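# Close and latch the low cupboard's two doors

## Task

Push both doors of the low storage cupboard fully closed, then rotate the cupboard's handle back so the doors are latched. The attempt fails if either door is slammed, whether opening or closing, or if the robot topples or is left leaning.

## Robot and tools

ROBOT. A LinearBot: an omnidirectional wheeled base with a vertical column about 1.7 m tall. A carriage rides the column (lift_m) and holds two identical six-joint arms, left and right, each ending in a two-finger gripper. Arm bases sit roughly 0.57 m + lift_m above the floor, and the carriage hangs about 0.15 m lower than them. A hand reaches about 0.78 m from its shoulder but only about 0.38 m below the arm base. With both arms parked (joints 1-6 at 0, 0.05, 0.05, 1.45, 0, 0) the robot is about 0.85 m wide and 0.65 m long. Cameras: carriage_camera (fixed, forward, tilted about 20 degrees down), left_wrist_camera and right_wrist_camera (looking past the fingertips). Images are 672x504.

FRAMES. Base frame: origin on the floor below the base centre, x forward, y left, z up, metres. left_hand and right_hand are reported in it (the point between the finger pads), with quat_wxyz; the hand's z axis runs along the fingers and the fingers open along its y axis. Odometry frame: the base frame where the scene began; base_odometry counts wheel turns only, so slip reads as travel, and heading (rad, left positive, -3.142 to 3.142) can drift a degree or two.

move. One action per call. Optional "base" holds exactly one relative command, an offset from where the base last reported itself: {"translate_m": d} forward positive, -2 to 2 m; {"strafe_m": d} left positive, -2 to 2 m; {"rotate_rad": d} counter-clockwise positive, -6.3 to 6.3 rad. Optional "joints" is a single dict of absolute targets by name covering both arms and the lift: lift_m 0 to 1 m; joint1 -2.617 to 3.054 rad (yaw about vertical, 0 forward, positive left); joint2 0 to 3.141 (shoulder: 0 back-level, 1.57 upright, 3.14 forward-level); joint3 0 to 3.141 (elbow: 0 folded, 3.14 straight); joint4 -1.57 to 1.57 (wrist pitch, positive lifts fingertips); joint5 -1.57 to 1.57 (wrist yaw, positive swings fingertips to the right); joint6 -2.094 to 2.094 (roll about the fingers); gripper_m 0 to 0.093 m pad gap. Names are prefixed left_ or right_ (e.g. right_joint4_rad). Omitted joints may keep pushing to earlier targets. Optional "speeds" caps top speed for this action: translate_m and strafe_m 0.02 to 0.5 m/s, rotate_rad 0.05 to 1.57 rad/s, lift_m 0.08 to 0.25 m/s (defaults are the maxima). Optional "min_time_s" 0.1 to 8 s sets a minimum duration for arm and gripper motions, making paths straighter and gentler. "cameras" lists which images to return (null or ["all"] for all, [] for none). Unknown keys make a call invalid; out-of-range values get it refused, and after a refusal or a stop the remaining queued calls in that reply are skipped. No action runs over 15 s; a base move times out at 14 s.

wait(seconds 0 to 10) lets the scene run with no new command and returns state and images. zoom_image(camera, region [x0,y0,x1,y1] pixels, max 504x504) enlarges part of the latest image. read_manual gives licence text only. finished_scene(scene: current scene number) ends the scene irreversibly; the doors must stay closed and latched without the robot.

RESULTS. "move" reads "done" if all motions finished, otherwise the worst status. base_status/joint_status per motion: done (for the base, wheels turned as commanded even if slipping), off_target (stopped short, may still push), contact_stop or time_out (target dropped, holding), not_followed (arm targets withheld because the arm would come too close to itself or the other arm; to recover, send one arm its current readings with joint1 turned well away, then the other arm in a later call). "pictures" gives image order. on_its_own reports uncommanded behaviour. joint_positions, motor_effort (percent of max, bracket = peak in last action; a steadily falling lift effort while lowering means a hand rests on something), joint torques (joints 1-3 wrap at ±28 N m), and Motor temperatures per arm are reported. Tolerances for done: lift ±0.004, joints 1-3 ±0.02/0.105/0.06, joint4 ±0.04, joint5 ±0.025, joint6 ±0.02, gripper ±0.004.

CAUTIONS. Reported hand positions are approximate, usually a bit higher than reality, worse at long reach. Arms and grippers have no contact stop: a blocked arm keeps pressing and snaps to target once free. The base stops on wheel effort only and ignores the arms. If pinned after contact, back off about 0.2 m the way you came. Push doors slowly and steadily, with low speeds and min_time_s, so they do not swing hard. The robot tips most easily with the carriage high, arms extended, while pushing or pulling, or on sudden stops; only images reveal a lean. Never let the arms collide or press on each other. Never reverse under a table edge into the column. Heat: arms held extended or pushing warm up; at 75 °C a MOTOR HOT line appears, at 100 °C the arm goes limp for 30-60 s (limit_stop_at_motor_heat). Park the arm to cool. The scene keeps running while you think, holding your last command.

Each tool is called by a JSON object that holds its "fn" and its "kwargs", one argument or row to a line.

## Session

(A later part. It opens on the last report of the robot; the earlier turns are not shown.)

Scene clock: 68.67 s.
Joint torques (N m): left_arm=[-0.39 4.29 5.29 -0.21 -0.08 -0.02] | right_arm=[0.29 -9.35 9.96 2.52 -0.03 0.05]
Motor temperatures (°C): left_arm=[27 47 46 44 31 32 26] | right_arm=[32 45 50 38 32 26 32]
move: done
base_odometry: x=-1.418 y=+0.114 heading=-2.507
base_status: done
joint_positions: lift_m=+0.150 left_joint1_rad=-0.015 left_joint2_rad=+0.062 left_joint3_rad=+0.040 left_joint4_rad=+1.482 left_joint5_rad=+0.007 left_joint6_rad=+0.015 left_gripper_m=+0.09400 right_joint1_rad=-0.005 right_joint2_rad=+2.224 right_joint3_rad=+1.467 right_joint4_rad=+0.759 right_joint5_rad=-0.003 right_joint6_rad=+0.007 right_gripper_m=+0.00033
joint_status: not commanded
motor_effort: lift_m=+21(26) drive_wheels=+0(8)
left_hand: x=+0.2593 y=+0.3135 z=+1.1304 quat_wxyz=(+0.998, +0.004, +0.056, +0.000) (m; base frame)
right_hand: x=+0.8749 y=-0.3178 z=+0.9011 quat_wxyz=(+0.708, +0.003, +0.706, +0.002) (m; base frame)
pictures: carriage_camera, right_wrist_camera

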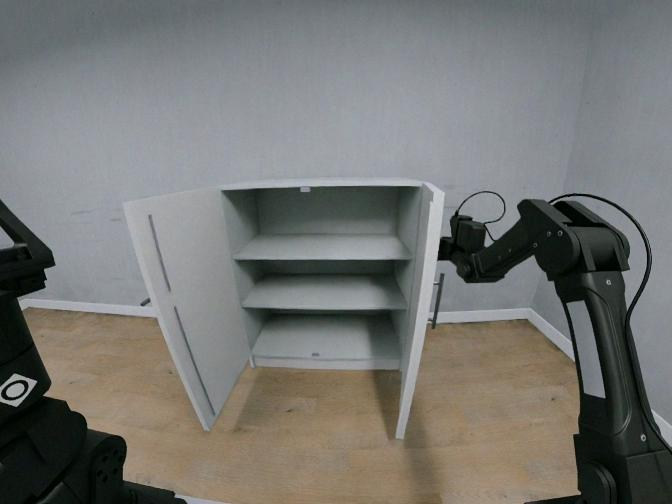

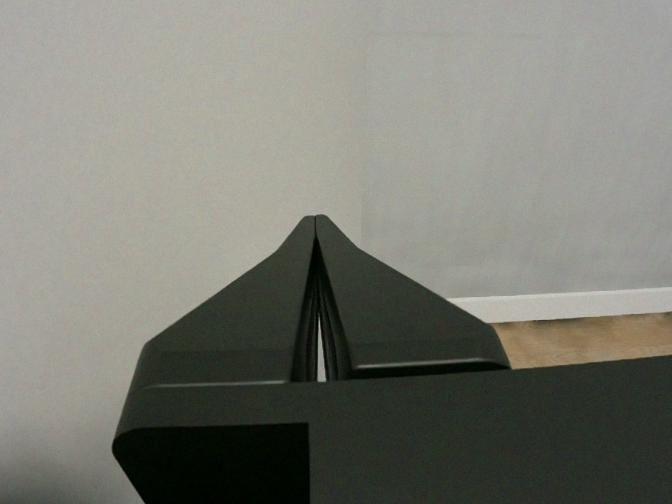

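{"fn": "move", "kwargs": {
  "base": {"strafe_m": 0.1},
  "speeds": {"strafe_m": 0.05},
  "cameras": ["carriage_camera", "right_wrist_camera"]
}}

Scene clock: 76.33 s.
Joint torques (N m): left_arm=[-0.38 4.29 5.3 -0.21 -0.08 -0.02] | right_arm=[0.05 -9.21 10.03 2.51 -0.04 0.04]
Motor temperatures (°C): left_arm=[27 47 46 43 30 32 26] | right_arm=[32 48 51 39 32 26 32]
move: done
base_odometry: x=-1.359 y=+0.034 heading=-2.507
base_status: done
joint_positions: lift_m=+0.150 left_joint1_rad=-0.015 left_joint2_rad=+0.062 left_joint3_rad=+0.040 left_joint4_rad=+1.482 left_joint5_rad=+0.007 left_joint6_rad=+0.015 left_gripper_m=+0.09400 right_joint1_rad=-0.004 right_joint2_rad=+2.224 right_joint3_rad=+1.467 right_joint4_rad=+0.759 right_joint5_rad=+0.000 right_joint6_rad=+0.006 right_gripper_m=+0.00033
joint_status: not commanded
motor_effort: lift_m=+22(24) drive_wheels=+0(10)
left_hand: x=+0.2593 y=+0.3135 z=+1.1304 quat_wxyz=(+0.998, +0.004, +0.056, +0.000) (m; base frame)
right_hand: x=+0.8749 y=-0.3176 z=+0.9009 quat_wxyz=(+0.708, +0.004, +0.706, +0.001) (m; base frame)
pictures: carriage_camera, right_wrist_camera

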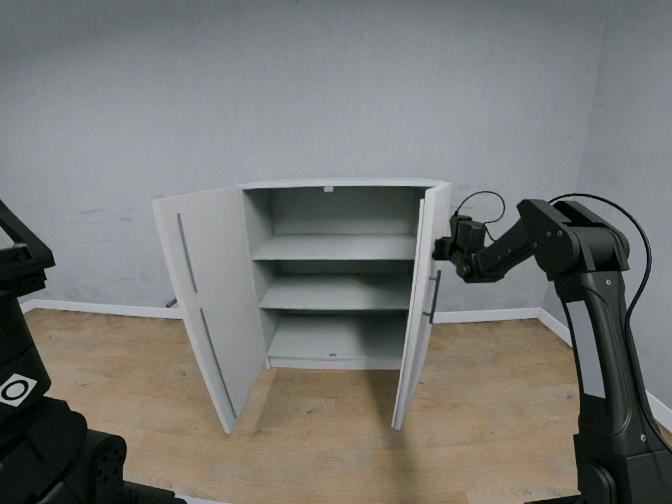

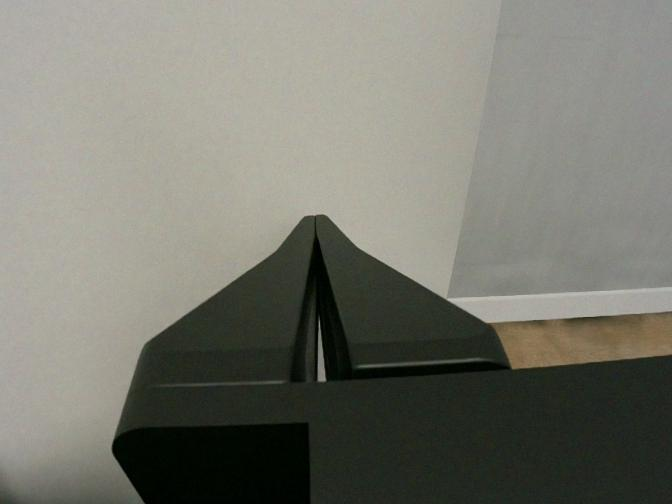

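{"fn": "move", "kwargs": {
  "base": {"strafe_m": 0.1},
  "speeds": {"strafe_m": 0.05},
  "cameras": ["carriage_camera"]
}}

{"fn": "move", "kwargs": {
  "base": {"translate_m": 0.12},
  "speeds": {"translate_m": 0.05},
  "cameras": ["carriage_camera", "right_wrist_camera"]
}}

Scene clock: 78.93 s.
Joint torques (N m): left_arm=[-0.38 4.27 5.27 -0.21 -0.08 -0.02] | right_arm=[0.16 -9.37 10.06 2.54 -0.11 0.04]
Motor temperatures (°C): left_arm=[27 47 46 43 30 32 26] | right_arm=[31 49 51 40 32 26 32]
move: done
base_odometry: x=-1.300 y=-0.047 heading=-2.507
base_status: done
joint_positions: lift_m=+0.150 left_joint1_rad=-0.015 left_joint2_rad=+0.062 left_joint3_rad=+0.040 left_joint4_rad=+1.482 left_joint5_rad=+0.007 left_joint6_rad=+0.015 left_gripper_m=+0.09400 right_joint1_rad=-0.004 right_joint2_rad=+2.224 right_joint3_rad=+1.467 right_joint4_rad=+0.758 right_joint5_rad=+0.006 right_joint6_rad=+0.005 right_gripper_m=+0.00032
joint_status: not commanded
motor_effort: lift_m=+21(25) drive_wheels=+0(9)
left_hand: x=+0.2593 y=+0.3135 z=+1.1304 quat_wxyz=(+0.998, +0.004, +0.056, +0.000) (m; base frame)
right_hand: x=+0.8749 y=-0.3187 z=+0.9008 quat_wxyz=(+0.708, +0.005, +0.706, -0.002) (m; base frame)
pictures: carriage_camera

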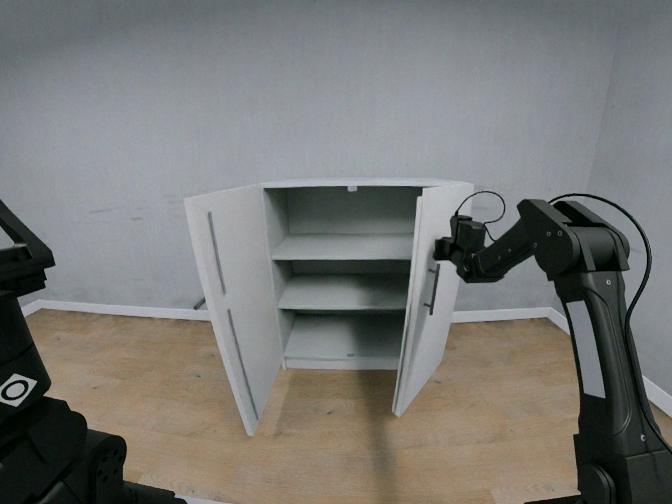

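Scene clock: 81.90 s.
Joint torques (N m): left_arm=[-0.38 4.27 5.31 -0.2 -0.08 -0.02] | right_arm=[0.28 -9.42 10.15 2.54 -0.12 0.07]
Motor temperatures (°C): left_arm=[27 46 46 43 30 32 26] | right_arm=[31 50 51 40 32 26 32]
move: done
base_odometry: x=-1.396 y=-0.118 heading=-2.507
base_status: done
joint_positions: lift_m=+0.150 left_joint1_rad=-0.015 left_joint2_rad=+0.062 left_joint3_rad=+0.040 left_joint4_rad=+1.482 left_joint5_rad=+0.007 left_joint6_rad=+0.015 left_gripper_m=+0.09400 right_joint1_rad=-0.005 right_joint2_rad=+2.224 right_joint3_rad=+1.467 right_joint4_rad=+0.758 right_joint5_rad=+0.007 right_joint6_rad=+0.005 right_gripper_m=+0.00032
joint_status: not commanded
motor_effort: lift_m=+21(25) drive_wheels=-2(8)
left_hand: x=+0.2593 y=+0.3135 z=+1.1304 quat_wxyz=(+0.998, +0.004, +0.056, +0.000) (m; base frame)
right_hand: x=+0.8749 y=-0.3197 z=+0.9007 quat_wxyz=(+0.708, +0.006, +0.707, -0.003) (m; base frame)
pictures: carriage_camera, right_wrist_camera

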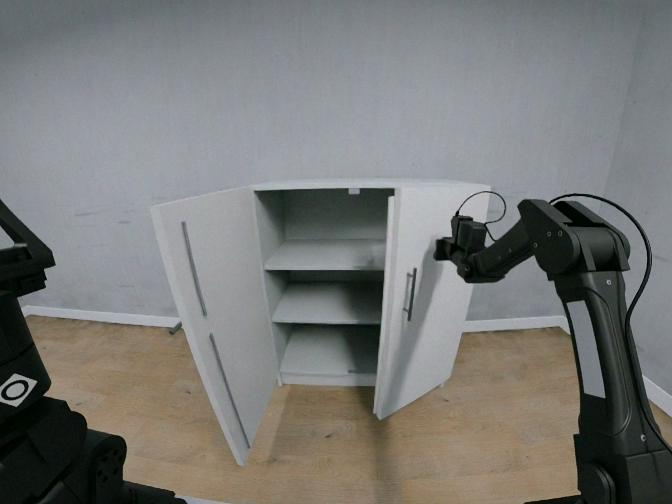

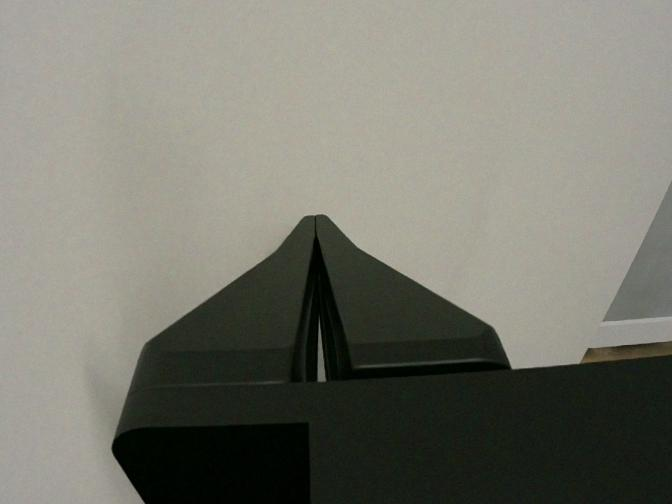

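{"fn": "move", "kwargs": {
  "base": {"translate_m": 0.12},
  "speeds": {"translate_m": 0.05},
  "cameras": ["carriage_camera", "right_wrist_camera"]
}}

{"fn": "zoom_image", "kwargs": {
  "camera": "carriage_camera",
  "region": [330, 160, 510, 340]
}}

Scene clock: 84.97 s.
Joint torques (N m): left_arm=[-0.4 4.34 5.18 -0.22 -0.08 -0.02] | right_arm=[0.17 -9.33 10.07 2.57 -0.13 0.03]
Motor temperatures (°C): left_arm=[27 46 46 43 30 32 26] | right_arm=[31 51 51 40 32 26 32]
move: done
base_odometry: x=-1.493 y=-0.190 heading=-2.506
base_status: done
joint_positions: lift_m=+0.150 left_joint1_rad=-0.015 left_joint2_rad=+0.062 left_joint3_rad=+0.040 left_joint4_rad=+1.482 left_joint5_rad=+0.007 left_joint6_rad=+0.015 left_gripper_m=+0.09400 right_joint1_rad=-0.005 right_joint2_rad=+2.224 right_joint3_rad=+1.467 right_joint4_rad=+0.758 right_joint5_rad=+0.008 right_joint6_rad=+0.005 right_gripper_m=+0.00032
joint_status: not commanded
motor_effort: lift_m=+22(25) drive_wheels=-2(9)
left_hand: x=+0.2592 y=+0.3135 z=+1.1304 quat_wxyz=(+0.998, +0.004, +0.055, +0.000) (m; base frame)
right_hand: x=+0.8749 y=-0.3197 z=+0.9007 quat_wxyz=(+0.708, +0.006, +0.707, -0.003) (m; base frame)
pictures: carriage_camera, right_wrist_camera

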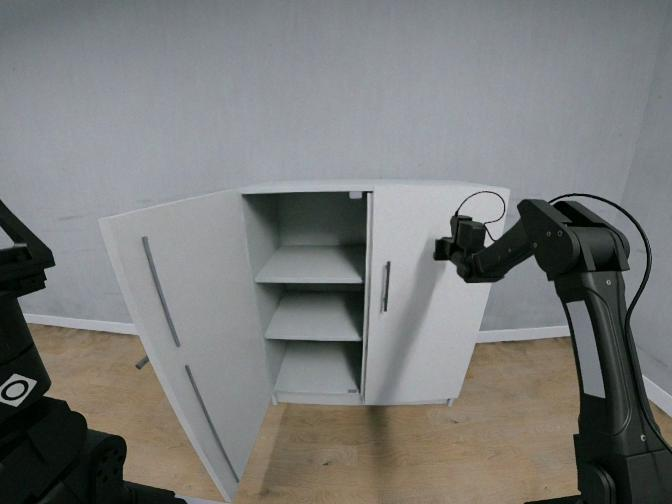

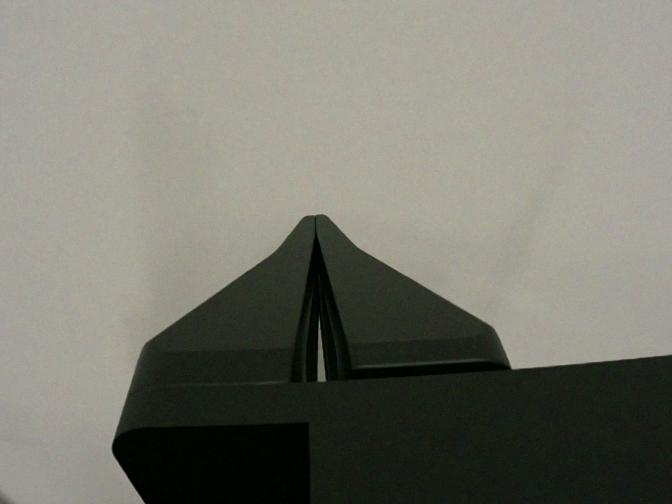

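Scaled by 2.800.

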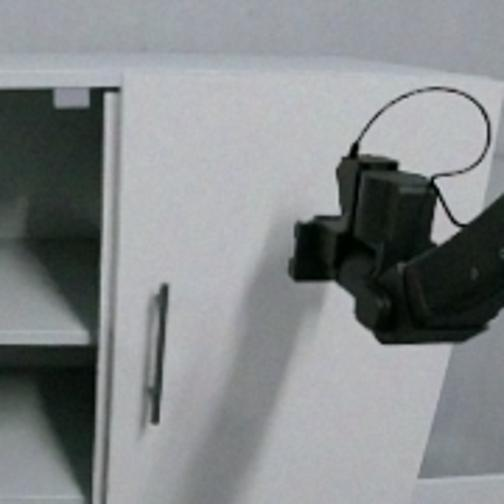

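{"fn": "move", "kwargs": {
  "base": {"translate_m": 0.05},
  "speeds": {"translate_m": 0.03},
  "cameras": ["carriage_camera"]
}}

{"fn": "zoom_image", "kwargs": {
  "camera": "carriage_camera",
  "region": [330, 160, 510, 340]
}}

Scene clock: 87.20 s.
Joint torques (N m): left_arm=[-0.39 4.26 5.38 -0.23 -0.08 -0.02] | right_arm=[0.01 2.84 20.08 4.79 -0.13 0.03]
Motor temperatures (°C): left_arm=[27 46 46 42 30 32 26] | right_arm=[31 51 53 42 32 26 32]
move: done
base_odometry: x=-1.533 y=-0.219 heading=-2.507
base_status: done
joint_positions: lift_m=+0.150 left_joint1_rad=-0.015 left_joint2_rad=+0.062 left_joint3_rad=+0.040 left_joint4_rad=+1.483 left_joint5_rad=+0.007 left_joint6_rad=+0.015 left_gripper_m=+0.09400 right_joint1_rad=-0.002 right_joint2_rad=+2.078 right_joint3_rad=+1.366 right_joint4_rad=+0.570 right_joint5_rad=+0.008 right_joint6_rad=+0.005 right_gripper_m=+0.00033
joint_status: not commanded
motor_effort: lift_m=+21(25) drive_wheels=+17(22)
left_hand: x=+0.2590 y=+0.3135 z=+1.1305 quat_wxyz=(+0.998, +0.004, +0.055, +0.000) (m; base frame)
right_hand: x=+0.8456 y=-0.3176 z=+0.8967 quat_wxyz=(+0.655, +0.005, +0.755, -0.002) (m; base frame)
pictures: carriage_camera

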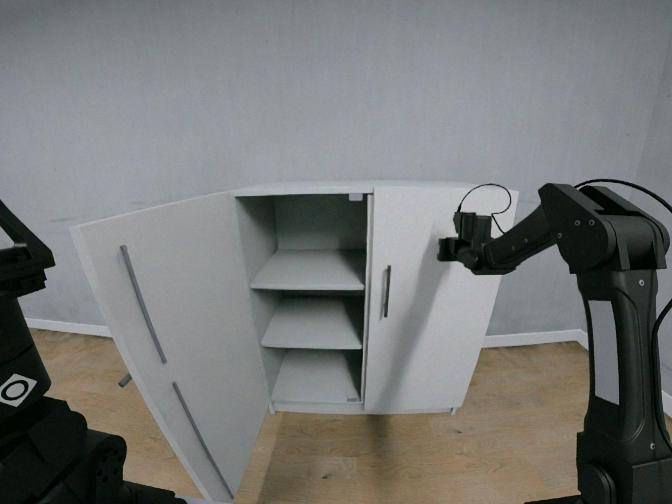

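Scaled by 2.800.

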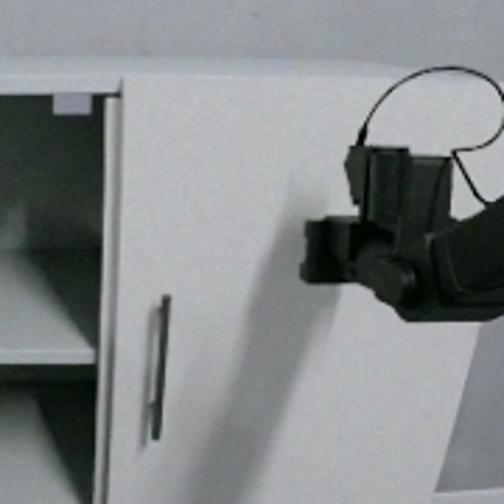

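{"fn": "move", "kwargs": {
  "base": {"translate_m": -0.15},
  "speeds": {"translate_m": 0.1},
  "cameras": ["carriage_camera"]
}}

{"fn": "zoom_image", "kwargs": {
  "camera": "carriage_camera",
  "region": [330, 160, 510, 340]
}}

Scene clock: 89.60 s.
Joint torques (N m): left_arm=[-0.38 4.4 5.3 -0.19 -0.08 -0.02] | right_arm=[-0.12 -9.44 10.03 2.77 -0.13 0.05]
Motor temperatures (°C): left_arm=[27 46 46 42 30 32 26] | right_arm=[31 52 54 44 32 26 32]
move: done
base_odometry: x=-1.412 y=-0.130 heading=-2.507
base_status: done
joint_positions: lift_m=+0.150 left_joint1_rad=-0.015 left_joint2_rad=+0.062 left_joint3_rad=+0.040 left_joint4_rad=+1.481 left_joint5_rad=+0.007 left_joint6_rad=+0.015 left_gripper_m=+0.09400 right_joint1_rad=-0.002 right_joint2_rad=+2.224 right_joint3_rad=+1.466 right_joint4_rad=+0.740 right_joint5_rad=+0.007 right_joint6_rad=+0.005 right_gripper_m=+0.00032
joint_status: not commanded
motor_effort: lift_m=+21(25) drive_wheels=+5(12)
left_hand: x=+0.2595 y=+0.3135 z=+1.1304 quat_wxyz=(+0.998, +0.004, +0.056, +0.000) (m; base frame)
right_hand: x=+0.8747 y=-0.3173 z=+0.8956 quat_wxyz=(+0.701, +0.005, +0.713, -0.001) (m; base frame)
pictures: carriage_camera

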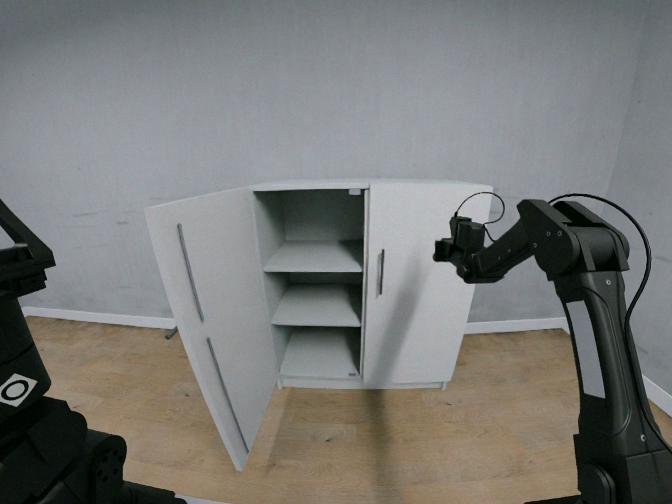

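Scaled by 2.800.

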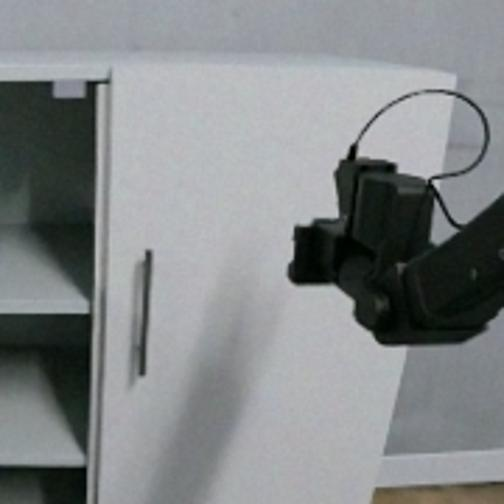

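{"fn": "move", "kwargs": {
  "base": {"translate_m": -0.35},
  "cameras": []
}}

{"fn": "move", "kwargs": {
  "base": {"strafe_m": 0.14},
  "joints": {"right_joint1_rad": 0.0, "right_joint2_rad": 0.05, "right_joint3_rad": 0.05, "right_joint4_rad": 1.45, "right_joint5_rad": 0.0, "right_joint6_rad": 0.0, "left_joint1_rad": 0.0, "left_joint2_rad": 2.238, "left_joint3_rad": 1.492, "left_joint4_rad": 0.746, "left_joint5_rad": 0.0, "left_joint6_rad": 0.0, "left_gripper_m": 0.0},
  "min_time_s": 3,
  "cameras": ["carriage_camera", "left_wrist_camera"]
}}

Scene clock: 92.40 s.
Joint torques (N m): left_arm=[-0.38 4.18 5.23 -0.22 -0.08 -0.02] | right_arm=[0.01 -9.35 10.06 2.73 -0.13 0.03]
Motor temperatures (°C): left_arm=[27 46 46 42 30 32 26] | right_arm=[31 53 54 44 32 26 32]
move: done
base_odometry: x=-1.130 y=+0.077 heading=-2.508
base_status: done
joint_positions: lift_m=+0.150 left_joint1_rad=-0.015 left_joint2_rad=+0.062 left_joint3_rad=+0.040 left_joint4_rad=+1.481 left_joint5_rad=+0.007 left_joint6_rad=+0.015 left_gripper_m=+0.09400 right_joint1_rad=-0.002 right_joint2_rad=+2.224 right_joint3_rad=+1.467 right_joint4_rad=+0.742 right_joint5_rad=+0.007 right_joint6_rad=+0.005 right_gripper_m=+0.00032
joint_status: not commanded
motor_effort: lift_m=+21(25) drive_wheels=-2(14)
left_hand: x=+0.2594 y=+0.3135 z=+1.1304 quat_wxyz=(+0.998, +0.004, +0.056, +0.000) (m; base frame)
right_hand: x=+0.8749 y=-0.3173 z=+0.8962 quat_wxyz=(+0.702, +0.005, +0.713, -0.001) (m; base frame)
pictures: none
No camera images: "cameras" was empty.

Scene clock: 95.70 s.
Joint torques (N m): left_arm=[0.49 -13.52 8.47 1.82 -0.14 -0.14] | right_arm=[-0.24 2.54 5.03 0.1 -0.11 0.06]
Motor temperatures (°C): left_arm=[27 47 46 42 30 32 26] | right_arm=[31 53 54 43 32 26 32]
move: done
base_odometry: x=-1.047 y=-0.036 heading=-2.508
base_status: done
joint_positions: lift_m=+0.150 left_joint1_rad=-0.009 left_joint2_rad=+2.227 left_joint3_rad=+1.465 left_joint4_rad=+0.756 left_joint5_rad=+0.007 left_joint6_rad=+0.009 left_gripper_m=+0.00033 right_joint1_rad=+0.001 right_joint2_rad=+0.058 right_joint3_rad=+0.061 right_joint4_rad=+1.434 right_joint5_rad=+0.007 right_joint6_rad=+0.005 right_gripper_m=+0.00032
joint_status: all done
motor_effort: lift_m=+22(24) drive_wheels=+2(7)
left_hand: x=+0.8748 y=+0.3084 z=+0.8972 quat_wxyz=(+0.705, +0.009, +0.709, -0.002) (m; base frame)
right_hand: x=+0.2634 y=-0.3162 z=+1.1349 quat_wxyz=(+0.998, +0.003, +0.067, +0.003) (m; base frame)
pictures: carriage_camera, left_wrist_camera

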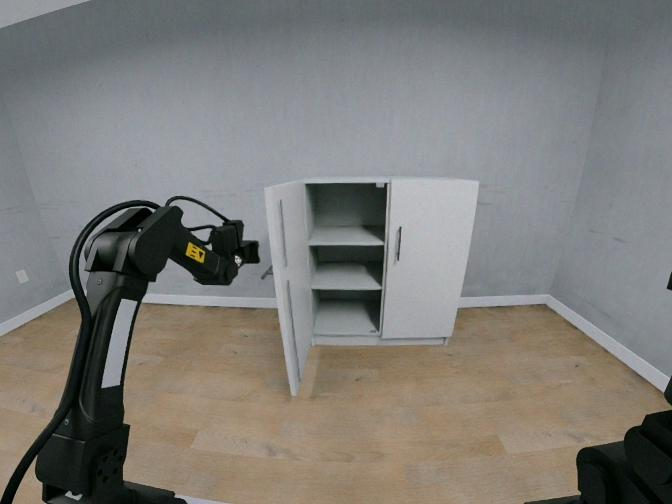

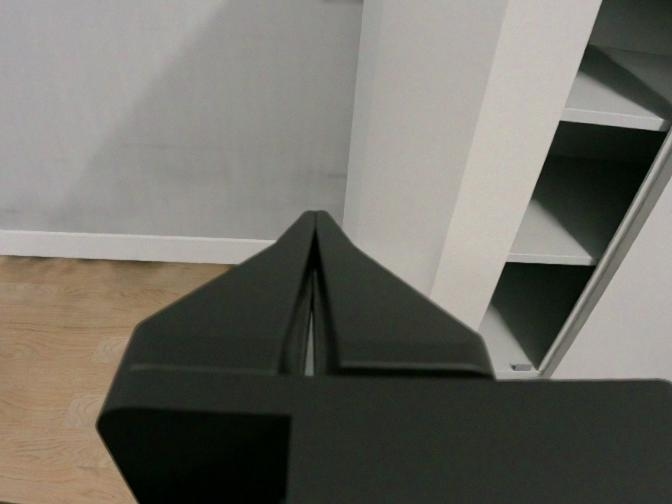

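{"fn": "move", "kwargs": {
  "base": {"translate_m": 0.21},
  "speeds": {"translate_m": 0.2},
  "cameras": []
}}

{"fn": "move", "kwargs": {
  "base": {"strafe_m": -0.18},
  "speeds": {"strafe_m": 0.05},
  "cameras": ["carriage_camera", "left_wrist_camera"]
}}

Scene clock: 97.97 s.
Joint torques (N m): left_arm=[0.49 -13.55 8.61 1.86 -0.14 -0.13] | right_arm=[-0.18 2.56 5.08 0 -0.1 0.03]
Motor temperatures (°C): left_arm=[27 48 47 43 30 32 26] | right_arm=[31 52 53 42 31 26 32]
move: done
base_odometry: x=-1.216 y=-0.160 heading=-2.507
base_status: done
joint_positions: lift_m=+0.150 left_joint1_rad=-0.009 left_joint2_rad=+2.227 left_joint3_rad=+1.465 left_joint4_rad=+0.752 left_joint5_rad=+0.007 left_joint6_rad=+0.009 left_gripper_m=+0.00033 right_joint1_rad=+0.001 right_joint2_rad=+0.058 right_joint3_rad=+0.061 right_joint4_rad=+1.440 right_joint5_rad=+0.007 right_joint6_rad=+0.005 right_gripper_m=+0.00032
joint_status: not commanded
motor_effort: lift_m=+24(25) drive_wheels=-1(11)
left_hand: x=+0.8748 y=+0.3084 z=+0.8960 quat_wxyz=(+0.703, +0.009, +0.711, -0.002) (m; base frame)
right_hand: x=+0.2618 y=-0.3162 z=+1.1351 quat_wxyz=(+0.998, +0.003, +0.064, +0.003) (m; base frame)
pictures: none
No camera images: "cameras" was empty.

Scene clock: 102.07 s.
Joint torques (N m): left_arm=[-0.39 -13.63 8.58 1.86 -0.11 -0.11] | right_arm=[-0.34 2.55 5.03 0.03 -0.15 0.06]
Motor temperatures (°C): left_arm=[27 50 48 44 30 32 26] | right_arm=[31 51 53 40 31 26 32]
move: done
base_odometry: x=-1.323 y=-0.016 heading=-2.507
base_status: done
joint_positions: lift_m=+0.150 left_joint1_rad=+0.000 left_joint2_rad=+2.227 left_joint3_rad=+1.465 left_joint4_rad=+0.752 left_joint5_rad=+0.005 left_joint6_rad=+0.007 left_gripper_m=+0.00032 right_joint1_rad=+0.001 right_joint2_rad=+0.058 right_joint3_rad=+0.061 right_joint4_rad=+1.440 right_joint5_rad=+0.007 right_joint6_rad=+0.005 right_gripper_m=+0.00032
joint_status: not commanded
motor_effort: lift_m=+22(25) drive_wheels=+0(8)
left_hand: x=+0.8749 y=+0.3145 z=+0.8960 quat_wxyz=(+0.703, +0.004, +0.711, +0.001) (m; base frame)
right_hand: x=+0.2618 y=-0.3163 z=+1.1351 quat_wxyz=(+0.998, +0.003, +0.064, +0.003) (m; base frame)
pictures: carriage_camera, left_wrist_camera

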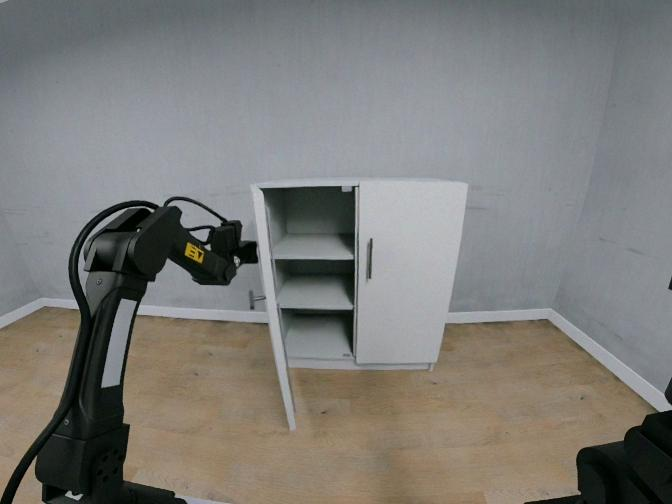

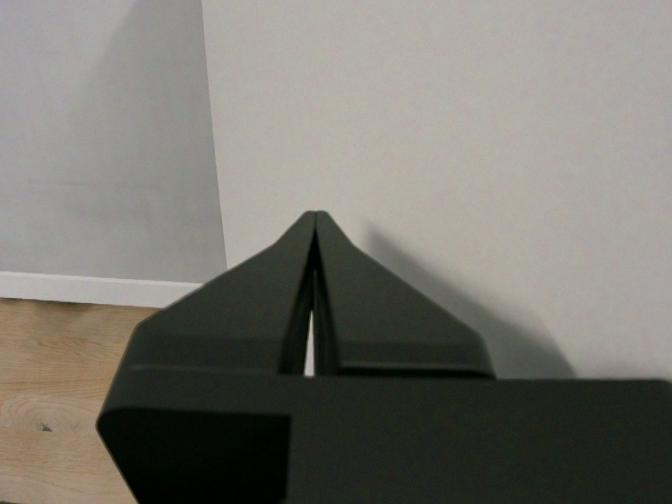

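{"fn": "move", "kwargs": {
  "base": {"strafe_m": -0.15},
  "speeds": {"strafe_m": 0.05},
  "cameras": ["carriage_camera"]
}}

{"fn": "move", "kwargs": {
  "base": {"strafe_m": -0.14},
  "speeds": {"strafe_m": 0.05},
  "cameras": ["carriage_camera", "left_wrist_camera"]
}}

Scene clock: 105.67 s.
Joint torques (N m): left_arm=[-0.62 -13.63 8.58 1.85 -0.05 -0.09] | right_arm=[-0.23 2.59 4.96 0 -0.11 0.06]
Motor temperatures (°C): left_arm=[27 51 49 44 30 32 26] | right_arm=[31 50 52 39 31 26 32]
move: done
base_odometry: x=-1.412 y=+0.105 heading=-2.507
base_status: done
joint_positions: lift_m=+0.150 left_joint1_rad=+0.003 left_joint2_rad=+2.227 left_joint3_rad=+1.465 left_joint4_rad=+0.751 left_joint5_rad=-0.002 left_joint6_rad=+0.006 left_gripper_m=+0.00032 right_joint1_rad=+0.000 right_joint2_rad=+0.058 right_joint3_rad=+0.061 right_joint4_rad=+1.440 right_joint5_rad=+0.007 right_joint6_rad=+0.005 right_gripper_m=+0.00032
joint_status: not commanded
motor_effort: lift_m=+20(24) drive_wheels=+0(8)
left_hand: x=+0.8749 y=+0.3171 z=+0.8959 quat_wxyz=(+0.703, +0.001, +0.711, +0.004) (m; base frame)
right_hand: x=+0.2618 y=-0.3163 z=+1.1351 quat_wxyz=(+0.998, +0.004, +0.064, +0.002) (m; base frame)
pictures: carriage_camera

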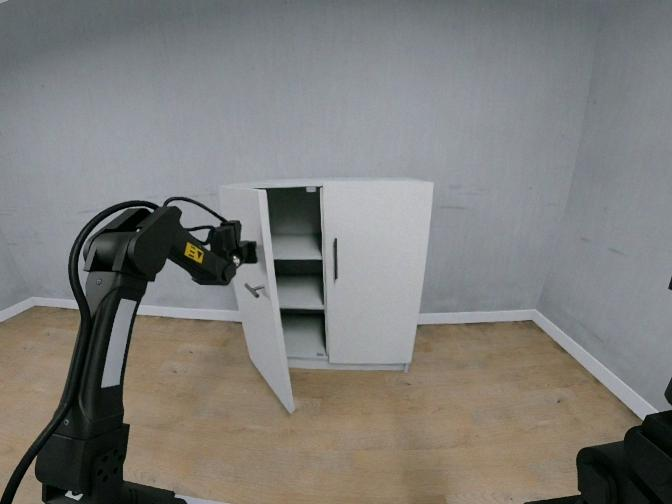

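Scene clock: 108.97 s.
Joint torques (N m): left_arm=[-0.51 -13.63 8.57 1.87 0 -0.09] | right_arm=[0.02 2.59 5 0.02 -0.13 0.06]
Motor temperatures (°C): left_arm=[27 52 49 45 30 32 26] | right_arm=[31 49 52 38 31 26 32]
move: done
base_odometry: x=-1.495 y=+0.218 heading=-2.507
base_status: done
joint_positions: lift_m=+0.150 left_joint1_rad=+0.001 left_joint2_rad=+2.227 left_joint3_rad=+1.465 left_joint4_rad=+0.751 left_joint5_rad=-0.007 left_joint6_rad=+0.006 left_gripper_m=+0.00032 right_joint1_rad=+0.000 right_joint2_rad=+0.058 right_joint3_rad=+0.061 right_joint4_rad=+1.440 right_joint5_rad=+0.007 right_joint6_rad=+0.005 right_gripper_m=+0.00032
joint_status: not commanded
motor_effort: lift_m=+23(25) drive_wheels=+0(8)
left_hand: x=+0.8749 y=+0.3173 z=+0.8958 quat_wxyz=(+0.703, -0.001, +0.711, +0.005) (m; base frame)
right_hand: x=+0.2618 y=-0.3163 z=+1.1351 quat_wxyz=(+0.998, +0.004, +0.064, +0.002) (m; base frame)
pictures: carriage_camera, left_wrist_camera

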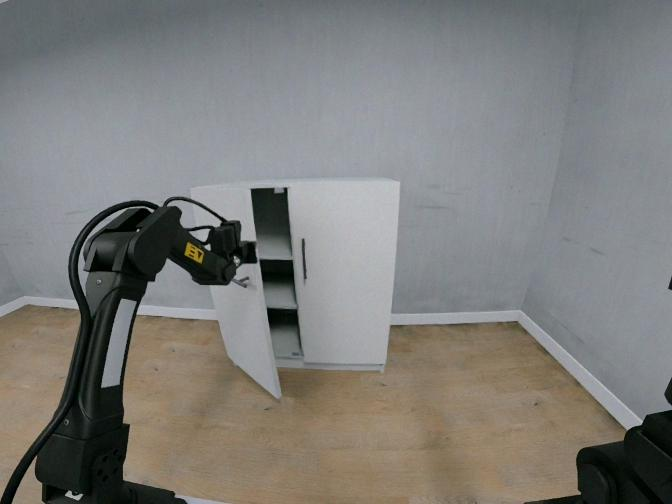

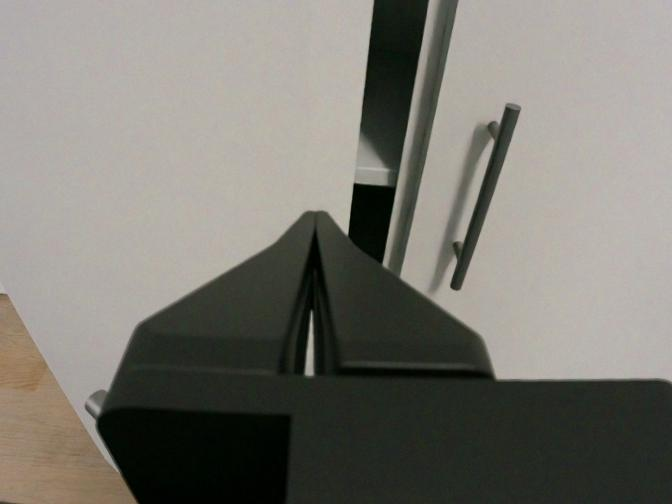

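{"fn": "move", "kwargs": {
  "base": {"translate_m": 0.2},
  "speeds": {"translate_m": 0.05},
  "cameras": ["carriage_camera", "left_wrist_camera"]
}}

{"fn": "move", "kwargs": {
  "base": {"translate_m": 0.06},
  "speeds": {"translate_m": 0.03},
  "cameras": ["carriage_camera", "left_wrist_camera"]
}}

Scene clock: 113.57 s.
Joint torques (N m): left_arm=[6.54 -13.6 8.57 1.86 -1.59 -0.09] | right_arm=[-0.24 2.66 5.05 -0.01 -0.11 0.03]
Motor temperatures (°C): left_arm=[28 54 50 45 30 31 26] | right_arm=[31 48 51 37 31 26 32]
move: done
base_odometry: x=-1.656 y=+0.099 heading=-2.507
base_status: done
joint_positions: lift_m=+0.150 left_joint1_rad=-0.070 left_joint2_rad=+2.227 left_joint3_rad=+1.465 left_joint4_rad=+0.751 left_joint5_rad=+0.155 left_joint6_rad=+0.006 left_gripper_m=+0.00030 right_joint1_rad=+0.000 right_joint2_rad=+0.058 right_joint3_rad=+0.061 right_joint4_rad=+1.441 right_joint5_rad=+0.007 right_joint6_rad=+0.005 right_gripper_m=+0.00032
joint_status: not commanded
motor_effort: lift_m=+22(26) drive_wheels=-2(9)
left_hand: x=+0.8694 y=+0.2438 z=+0.8958 quat_wxyz=(+0.699, +0.081, +0.706, -0.078) (m; base frame)
right_hand: x=+0.2616 y=-0.3163 z=+1.1351 quat_wxyz=(+0.998, +0.004, +0.063, +0.002) (m; base frame)
pictures: carriage_camera, left_wrist_camera

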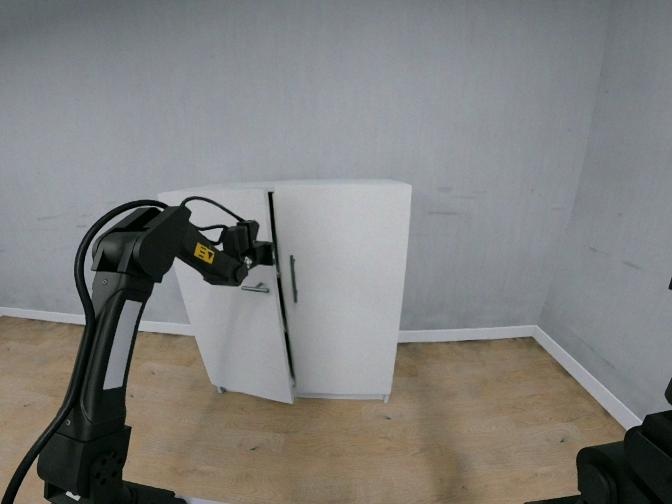

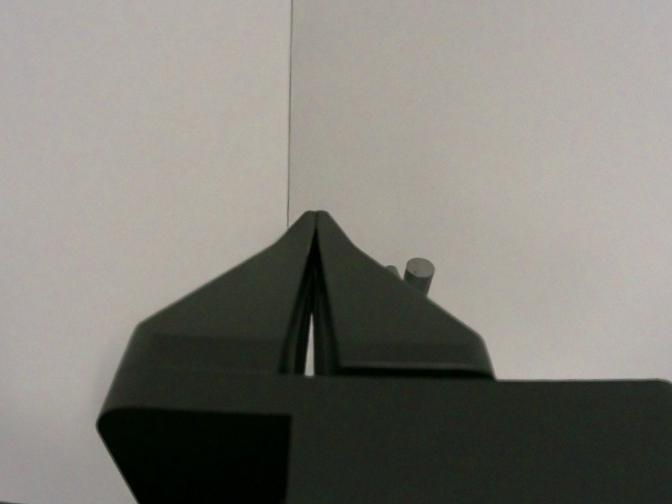

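Scene clock: 116.03 s.
Joint torques (N m): left_arm=[6.64 -12.53 9.84 1.86 -2.01 -0.09] | right_arm=[-0.29 2.7 4.93 -0.08 -0.13 0.06]
Motor temperatures (°C): left_arm=[28 55 51 46 31 31 26] | right_arm=[31 48 51 36 31 26 32]
move: done
base_odometry: x=-1.705 y=+0.064 heading=-2.507
base_status: done
joint_positions: lift_m=+0.150 left_joint1_rad=-0.071 left_joint2_rad=+2.218 left_joint3_rad=+1.450 left_joint4_rad=+0.752 left_joint5_rad=+0.199 left_joint6_rad=+0.006 left_gripper_m=+0.00030 right_joint1_rad=+0.000 right_joint2_rad=+0.056 right_joint3_rad=+0.061 right_joint4_rad=+1.445 right_joint5_rad=+0.007 right_joint6_rad=+0.005 right_gripper_m=+0.00032
joint_status: not commanded
motor_effort: lift_m=+21(26) drive_wheels=+6(12)
left_hand: x=+0.8649 y=+0.2361 z=+0.8947 quat_wxyz=(+0.695, +0.097, +0.706, -0.093) (m; base frame)
right_hand: x=+0.2602 y=-0.3163 z=+1.1352 quat_wxyz=(+0.998, +0.004, +0.061, +0.002) (m; base frame)
pictures: carriage_camera, left_wrist_camera

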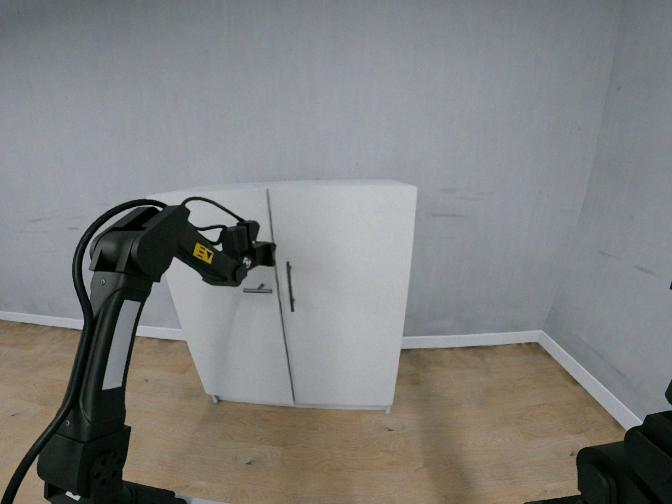

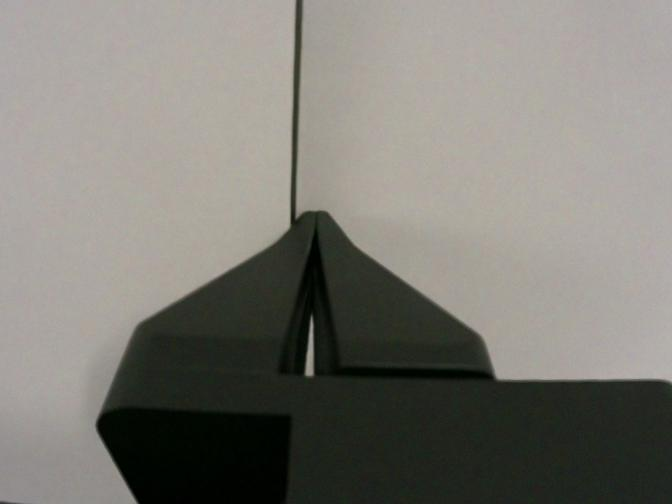

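{"fn": "move", "kwargs": {
  "joints": {"left_joint1_rad": -0.075, "left_joint5_rad": 0.2},
  "cameras": []
}}

{"fn": "move", "kwargs": {
  "base": {"translate_m": -0.1},
  "speeds": {"translate_m": 0.05},
  "cameras": ["carriage_camera", "left_wrist_camera"]
}}

Scene clock: 116.87 s.
Joint torques (N m): left_arm=[-0.77 -12.62 9.76 1.84 -0.34 -0.09] | right_arm=[-0.18 2.73 4.94 -0.07 -0.11 0.03]
Motor temperatures (°C): left_arm=[28 55 51 46 31 31 26] | right_arm=[31 48 50 36 31 26 32]
move: off_target
base_odometry: x=-1.705 y=+0.064 heading=-2.507
base_status: not commanded
joint_positions: lift_m=+0.150 left_joint1_rad=-0.071 left_joint2_rad=+2.218 left_joint3_rad=+1.450 left_joint4_rad=+0.752 left_joint5_rad=+0.230 left_joint6_rad=+0.006 left_gripper_m=+0.00030 right_joint1_rad=+0.000 right_joint2_rad=+0.056 right_joint3_rad=+0.061 right_joint4_rad=+1.445 right_joint5_rad=+0.007 right_joint6_rad=+0.005 right_gripper_m=+0.00032
joint_status: left_joint5_rad off_target (ended at +0.230, target +0.200); the others done
motor_effort: lift_m=+23(23) drive_wheels=+6(6)
left_hand: x=+0.8634 y=+0.2310 z=+0.8947 quat_wxyz=(+0.694, +0.107, +0.705, -0.104) (m; base frame)
right_hand: x=+0.2602 y=-0.3163 z=+1.1352 quat_wxyz=(+0.998, +0.004, +0.061, +0.002) (m; base frame)
pictures: none
No camera images: "cameras" was empty.

Scene clock: 119.37 s.
Joint torques (N m): left_arm=[-0.8 -13.45 8.62 1.81 -0.19 -0.09] | right_arm=[-0.13 2.73 5.07 -0.05 -0.11 0.05]
Motor temperatures (°C): left_arm=[28 55 51 46 31 31 26] | right_arm=[31 47 50 36 31 26 32]
move: done
base_odometry: x=-1.624 y=+0.123 heading=-2.507
base_status: done
joint_positions: lift_m=+0.150 left_joint1_rad=-0.071 left_joint2_rad=+2.226 left_joint3_rad=+1.465 left_joint4_rad=+0.752 left_joint5_rad=+0.213 left_joint6_rad=+0.006 left_gripper_m=+0.00030 right_joint1_rad=+0.000 right_joint2_rad=+0.056 right_joint3_rad=+0.061 right_joint4_rad=+1.445 right_joint5_rad=+0.007 right_joint6_rad=+0.005 right_gripper_m=+0.00032
joint_status: not commanded
motor_effort: lift_m=+22(24) drive_wheels=+3(8)
left_hand: x=+0.8667 y=+0.2335 z=+0.8963 quat_wxyz=(+0.697, +0.102, +0.703, -0.098) (m; base frame)
right_hand: x=+0.2602 y=-0.3163 z=+1.1352 quat_wxyz=(+0.998, +0.004, +0.061, +0.002) (m; base frame)
pictures: carriage_camera, left_wrist_camera

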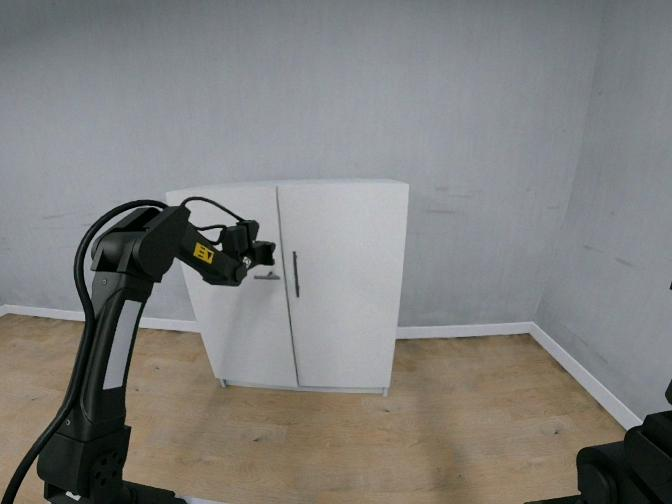

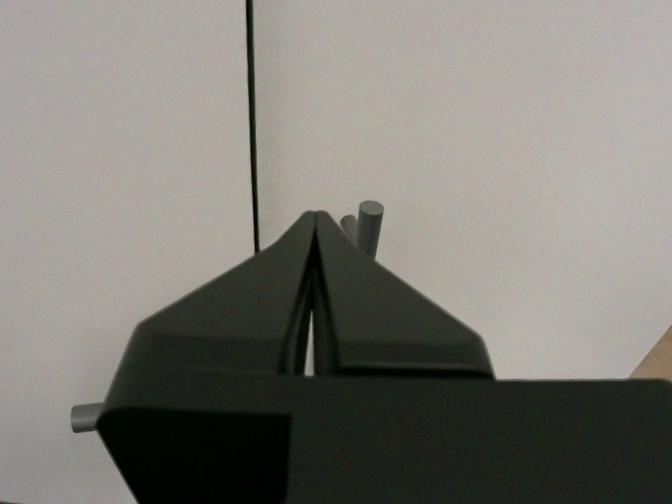

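{"fn": "move", "kwargs": {
  "joints": {"left_joint1_rad": 0.03, "left_joint5_rad": 0.0},
  "min_time_s": 1,
  "cameras": []
}}

{"fn": "move", "kwargs": {
  "base": {"translate_m": 0.11},
  "speeds": {"translate_m": 0.04},
  "cameras": ["carriage_camera", "left_wrist_camera"]
}}

Scene clock: 121.00 s.
Joint torques (N m): left_arm=[0.13 -13.55 8.62 1.86 -0.22 -0.09] | right_arm=[-0.18 2.66 5.01 -0.05 -0.12 0.05]
Motor temperatures (°C): left_arm=[28 55 51 46 31 31 26] | right_arm=[31 47 50 35 31 26 32]
move: done
base_odometry: x=-1.624 y=+0.123 heading=-2.507
base_status: not commanded
joint_positions: lift_m=+0.150 left_joint1_rad=+0.025 left_joint2_rad=+2.226 left_joint3_rad=+1.465 left_joint4_rad=+0.752 left_joint5_rad=+0.015 left_joint6_rad=+0.006 left_gripper_m=+0.00030 right_joint1_rad=+0.000 right_joint2_rad=+0.056 right_joint3_rad=+0.061 right_joint4_rad=+1.445 right_joint5_rad=+0.007 right_joint6_rad=+0.005 right_gripper_m=+0.00032
joint_status: all done
motor_effort: lift_m=+21(25) drive_wheels=+3(3)
left_hand: x=+0.8746 y=+0.3285 z=+0.8963 quat_wxyz=(+0.703, -0.002, +0.711, +0.005) (m; base frame)
right_hand: x=+0.2602 y=-0.3163 z=+1.1352 quat_wxyz=(+0.998, +0.004, +0.061, +0.002) (m; base frame)
pictures: none
No camera images: "cameras" was empty.

Scene clock: 124.20 s.
Joint torques (N m): left_arm=[0.13 -6.61 15.01 2.04 -0.22 -0.09] | right_arm=[-0.06 2.69 4.94 -0.11 -0.12 0.05]
Motor temperatures (°C): left_arm=[28 56 52 46 31 31 26] | right_arm=[31 46 50 35 31 26 32]
move: done
base_odometry: x=-1.712 y=+0.058 heading=-2.507
base_status: done
joint_positions: lift_m=+0.150 left_joint1_rad=+0.025 left_joint2_rad=+2.162 left_joint3_rad=+1.386 left_joint4_rad=+0.732 left_joint5_rad=+0.012 left_joint6_rad=+0.006 left_gripper_m=+0.00030 right_joint1_rad=+0.000 right_joint2_rad=+0.056 right_joint3_rad=+0.061 right_joint4_rad=+1.447 right_joint5_rad=+0.007 right_joint6_rad=+0.005 right_gripper_m=+0.00032
joint_status: not commanded
motor_effort: lift_m=+22(24) drive_wheels=+12(14)
left_hand: x=+0.8588 y=+0.3287 z=+0.8946 quat_wxyz=(+0.691, -0.003, +0.723, +0.006) (m; base frame)
right_hand: x=+0.2595 y=-0.3163 z=+1.1353 quat_wxyz=(+0.998, +0.004, +0.059, +0.002) (m; base frame)
pictures: carriage_camera, left_wrist_camera

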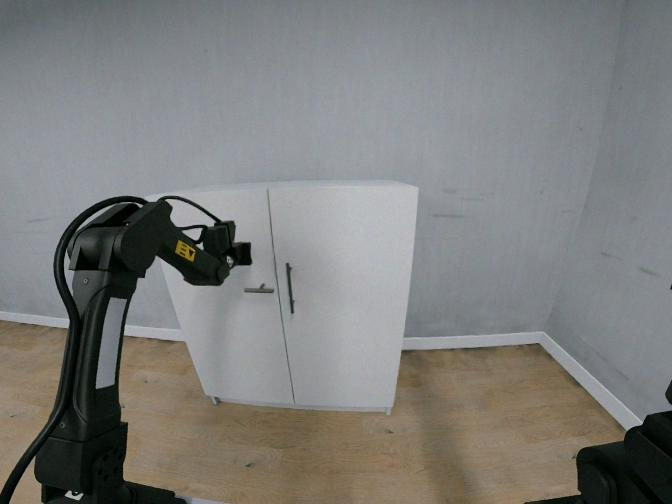

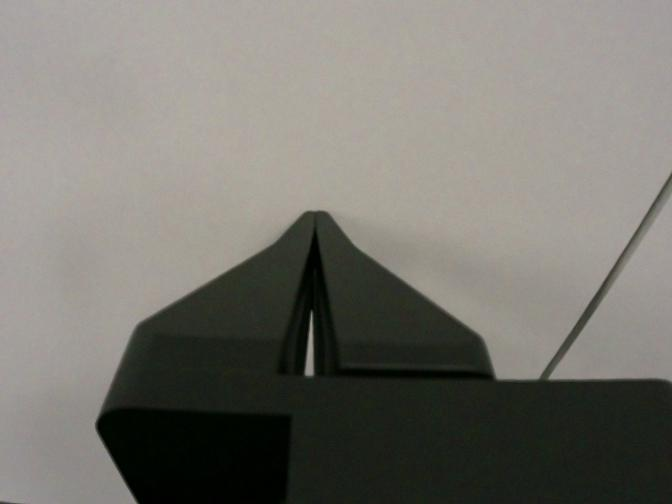

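{"fn": "move", "kwargs": {
  "base": {"translate_m": -0.2},
  "speeds": {"translate_m": 0.1},
  "cameras": []
}}

{"fn": "move", "kwargs": {
  "base": {"strafe_m": -0.065},
  "joints": {"lift_m": 0.05, "left_joint1_rad": 0.0, "left_joint2_rad": 2.25, "left_joint3_rad": 1.19, "left_joint4_rad": 1.06, "left_joint5_rad": 0.0, "left_joint6_rad": -1.57, "left_gripper_m": 0.07},
  "min_time_s": 2,
  "cameras": ["carriage_camera", "left_wrist_camera"]
}}

Scene clock: 127.40 s.
Joint torques (N m): left_arm=[0.13 -13.93 8.62 1.86 -0.19 -0.09] | right_arm=[-0.02 2.74 5.12 -0.11 -0.14 0.03]
Motor temperatures (°C): left_arm=[28 56 52 47 30 31 26] | right_arm=[31 46 49 35 31 26 31]
move: done
base_odometry: x=-1.551 y=+0.177 heading=-2.506
base_status: done
joint_positions: lift_m=+0.150 left_joint1_rad=+0.025 left_joint2_rad=+2.227 left_joint3_rad=+1.465 left_joint4_rad=+0.747 left_joint5_rad=+0.012 left_joint6_rad=+0.006 left_gripper_m=+0.00030 right_joint1_rad=+0.000 right_joint2_rad=+0.056 right_joint3_rad=+0.060 right_joint4_rad=+1.447 right_joint5_rad=+0.007 right_joint6_rad=+0.005 right_gripper_m=+0.00032
joint_status: not commanded
motor_effort: lift_m=+22(25) drive_wheels=+6(8)
left_hand: x=+0.8748 y=+0.3290 z=+0.8949 quat_wxyz=(+0.702, -0.003, +0.712, +0.007) (m; base frame)
right_hand: x=+0.2599 y=-0.3163 z=+1.1350 quat_wxyz=(+0.998, +0.004, +0.060, +0.002) (m; base frame)
pictures: none
No camera images: "cameras" was empty.

Scene clock: 129.87 s.
Joint torques (N m): left_arm=[-1.17 -12.56 4.66 2.03 -0.17 0] | right_arm=[-0.06 2.96 5.45 -0.09 -0.11 0.03]
Motor temperatures (°C): left_arm=[28 57 52 47 30 31 26] | right_arm=[31 46 49 34 31 26 31]
move: done
base_odometry: x=-1.590 y=+0.229 heading=-2.506
base_status: done
joint_positions: lift_m=+0.050 left_joint1_rad=+0.008 left_joint2_rad=+2.239 left_joint3_rad=+1.200 left_joint4_rad=+1.049 left_joint5_rad=+0.010 left_joint6_rad=-1.559 left_gripper_m=+0.06987 right_joint1_rad=+0.000 right_joint2_rad=+0.054 right_joint3_rad=+0.056 right_joint4_rad=+1.447 right_joint5_rad=+0.006 right_joint6_rad=+0.005 right_gripper_m=+0.00032
joint_status: all done
motor_effort: lift_m=+18(22) drive_wheels=+2(10)
left_hand: x=+0.8347 y=+0.3184 z=+0.7443 quat_wxyz=(+0.505, -0.494, +0.501, -0.500) (m; base frame)
right_hand: x=+0.2604 y=-0.3162 z=+1.0342 quat_wxyz=(+0.998, +0.003, +0.061, +0.002) (m; base frame)
pictures: carriage_camera, left_wrist_camera

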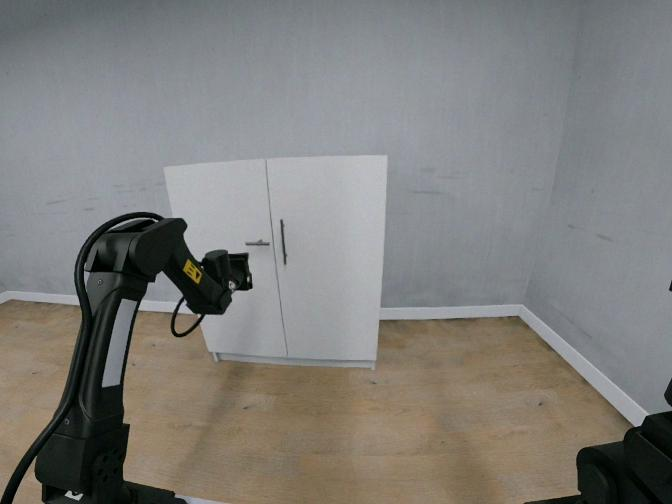

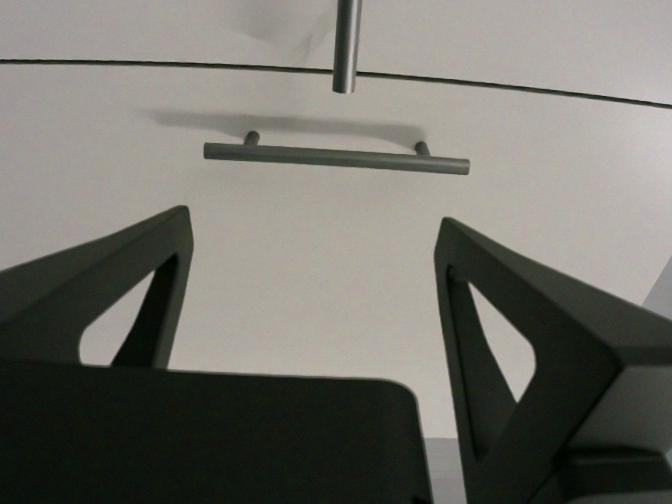

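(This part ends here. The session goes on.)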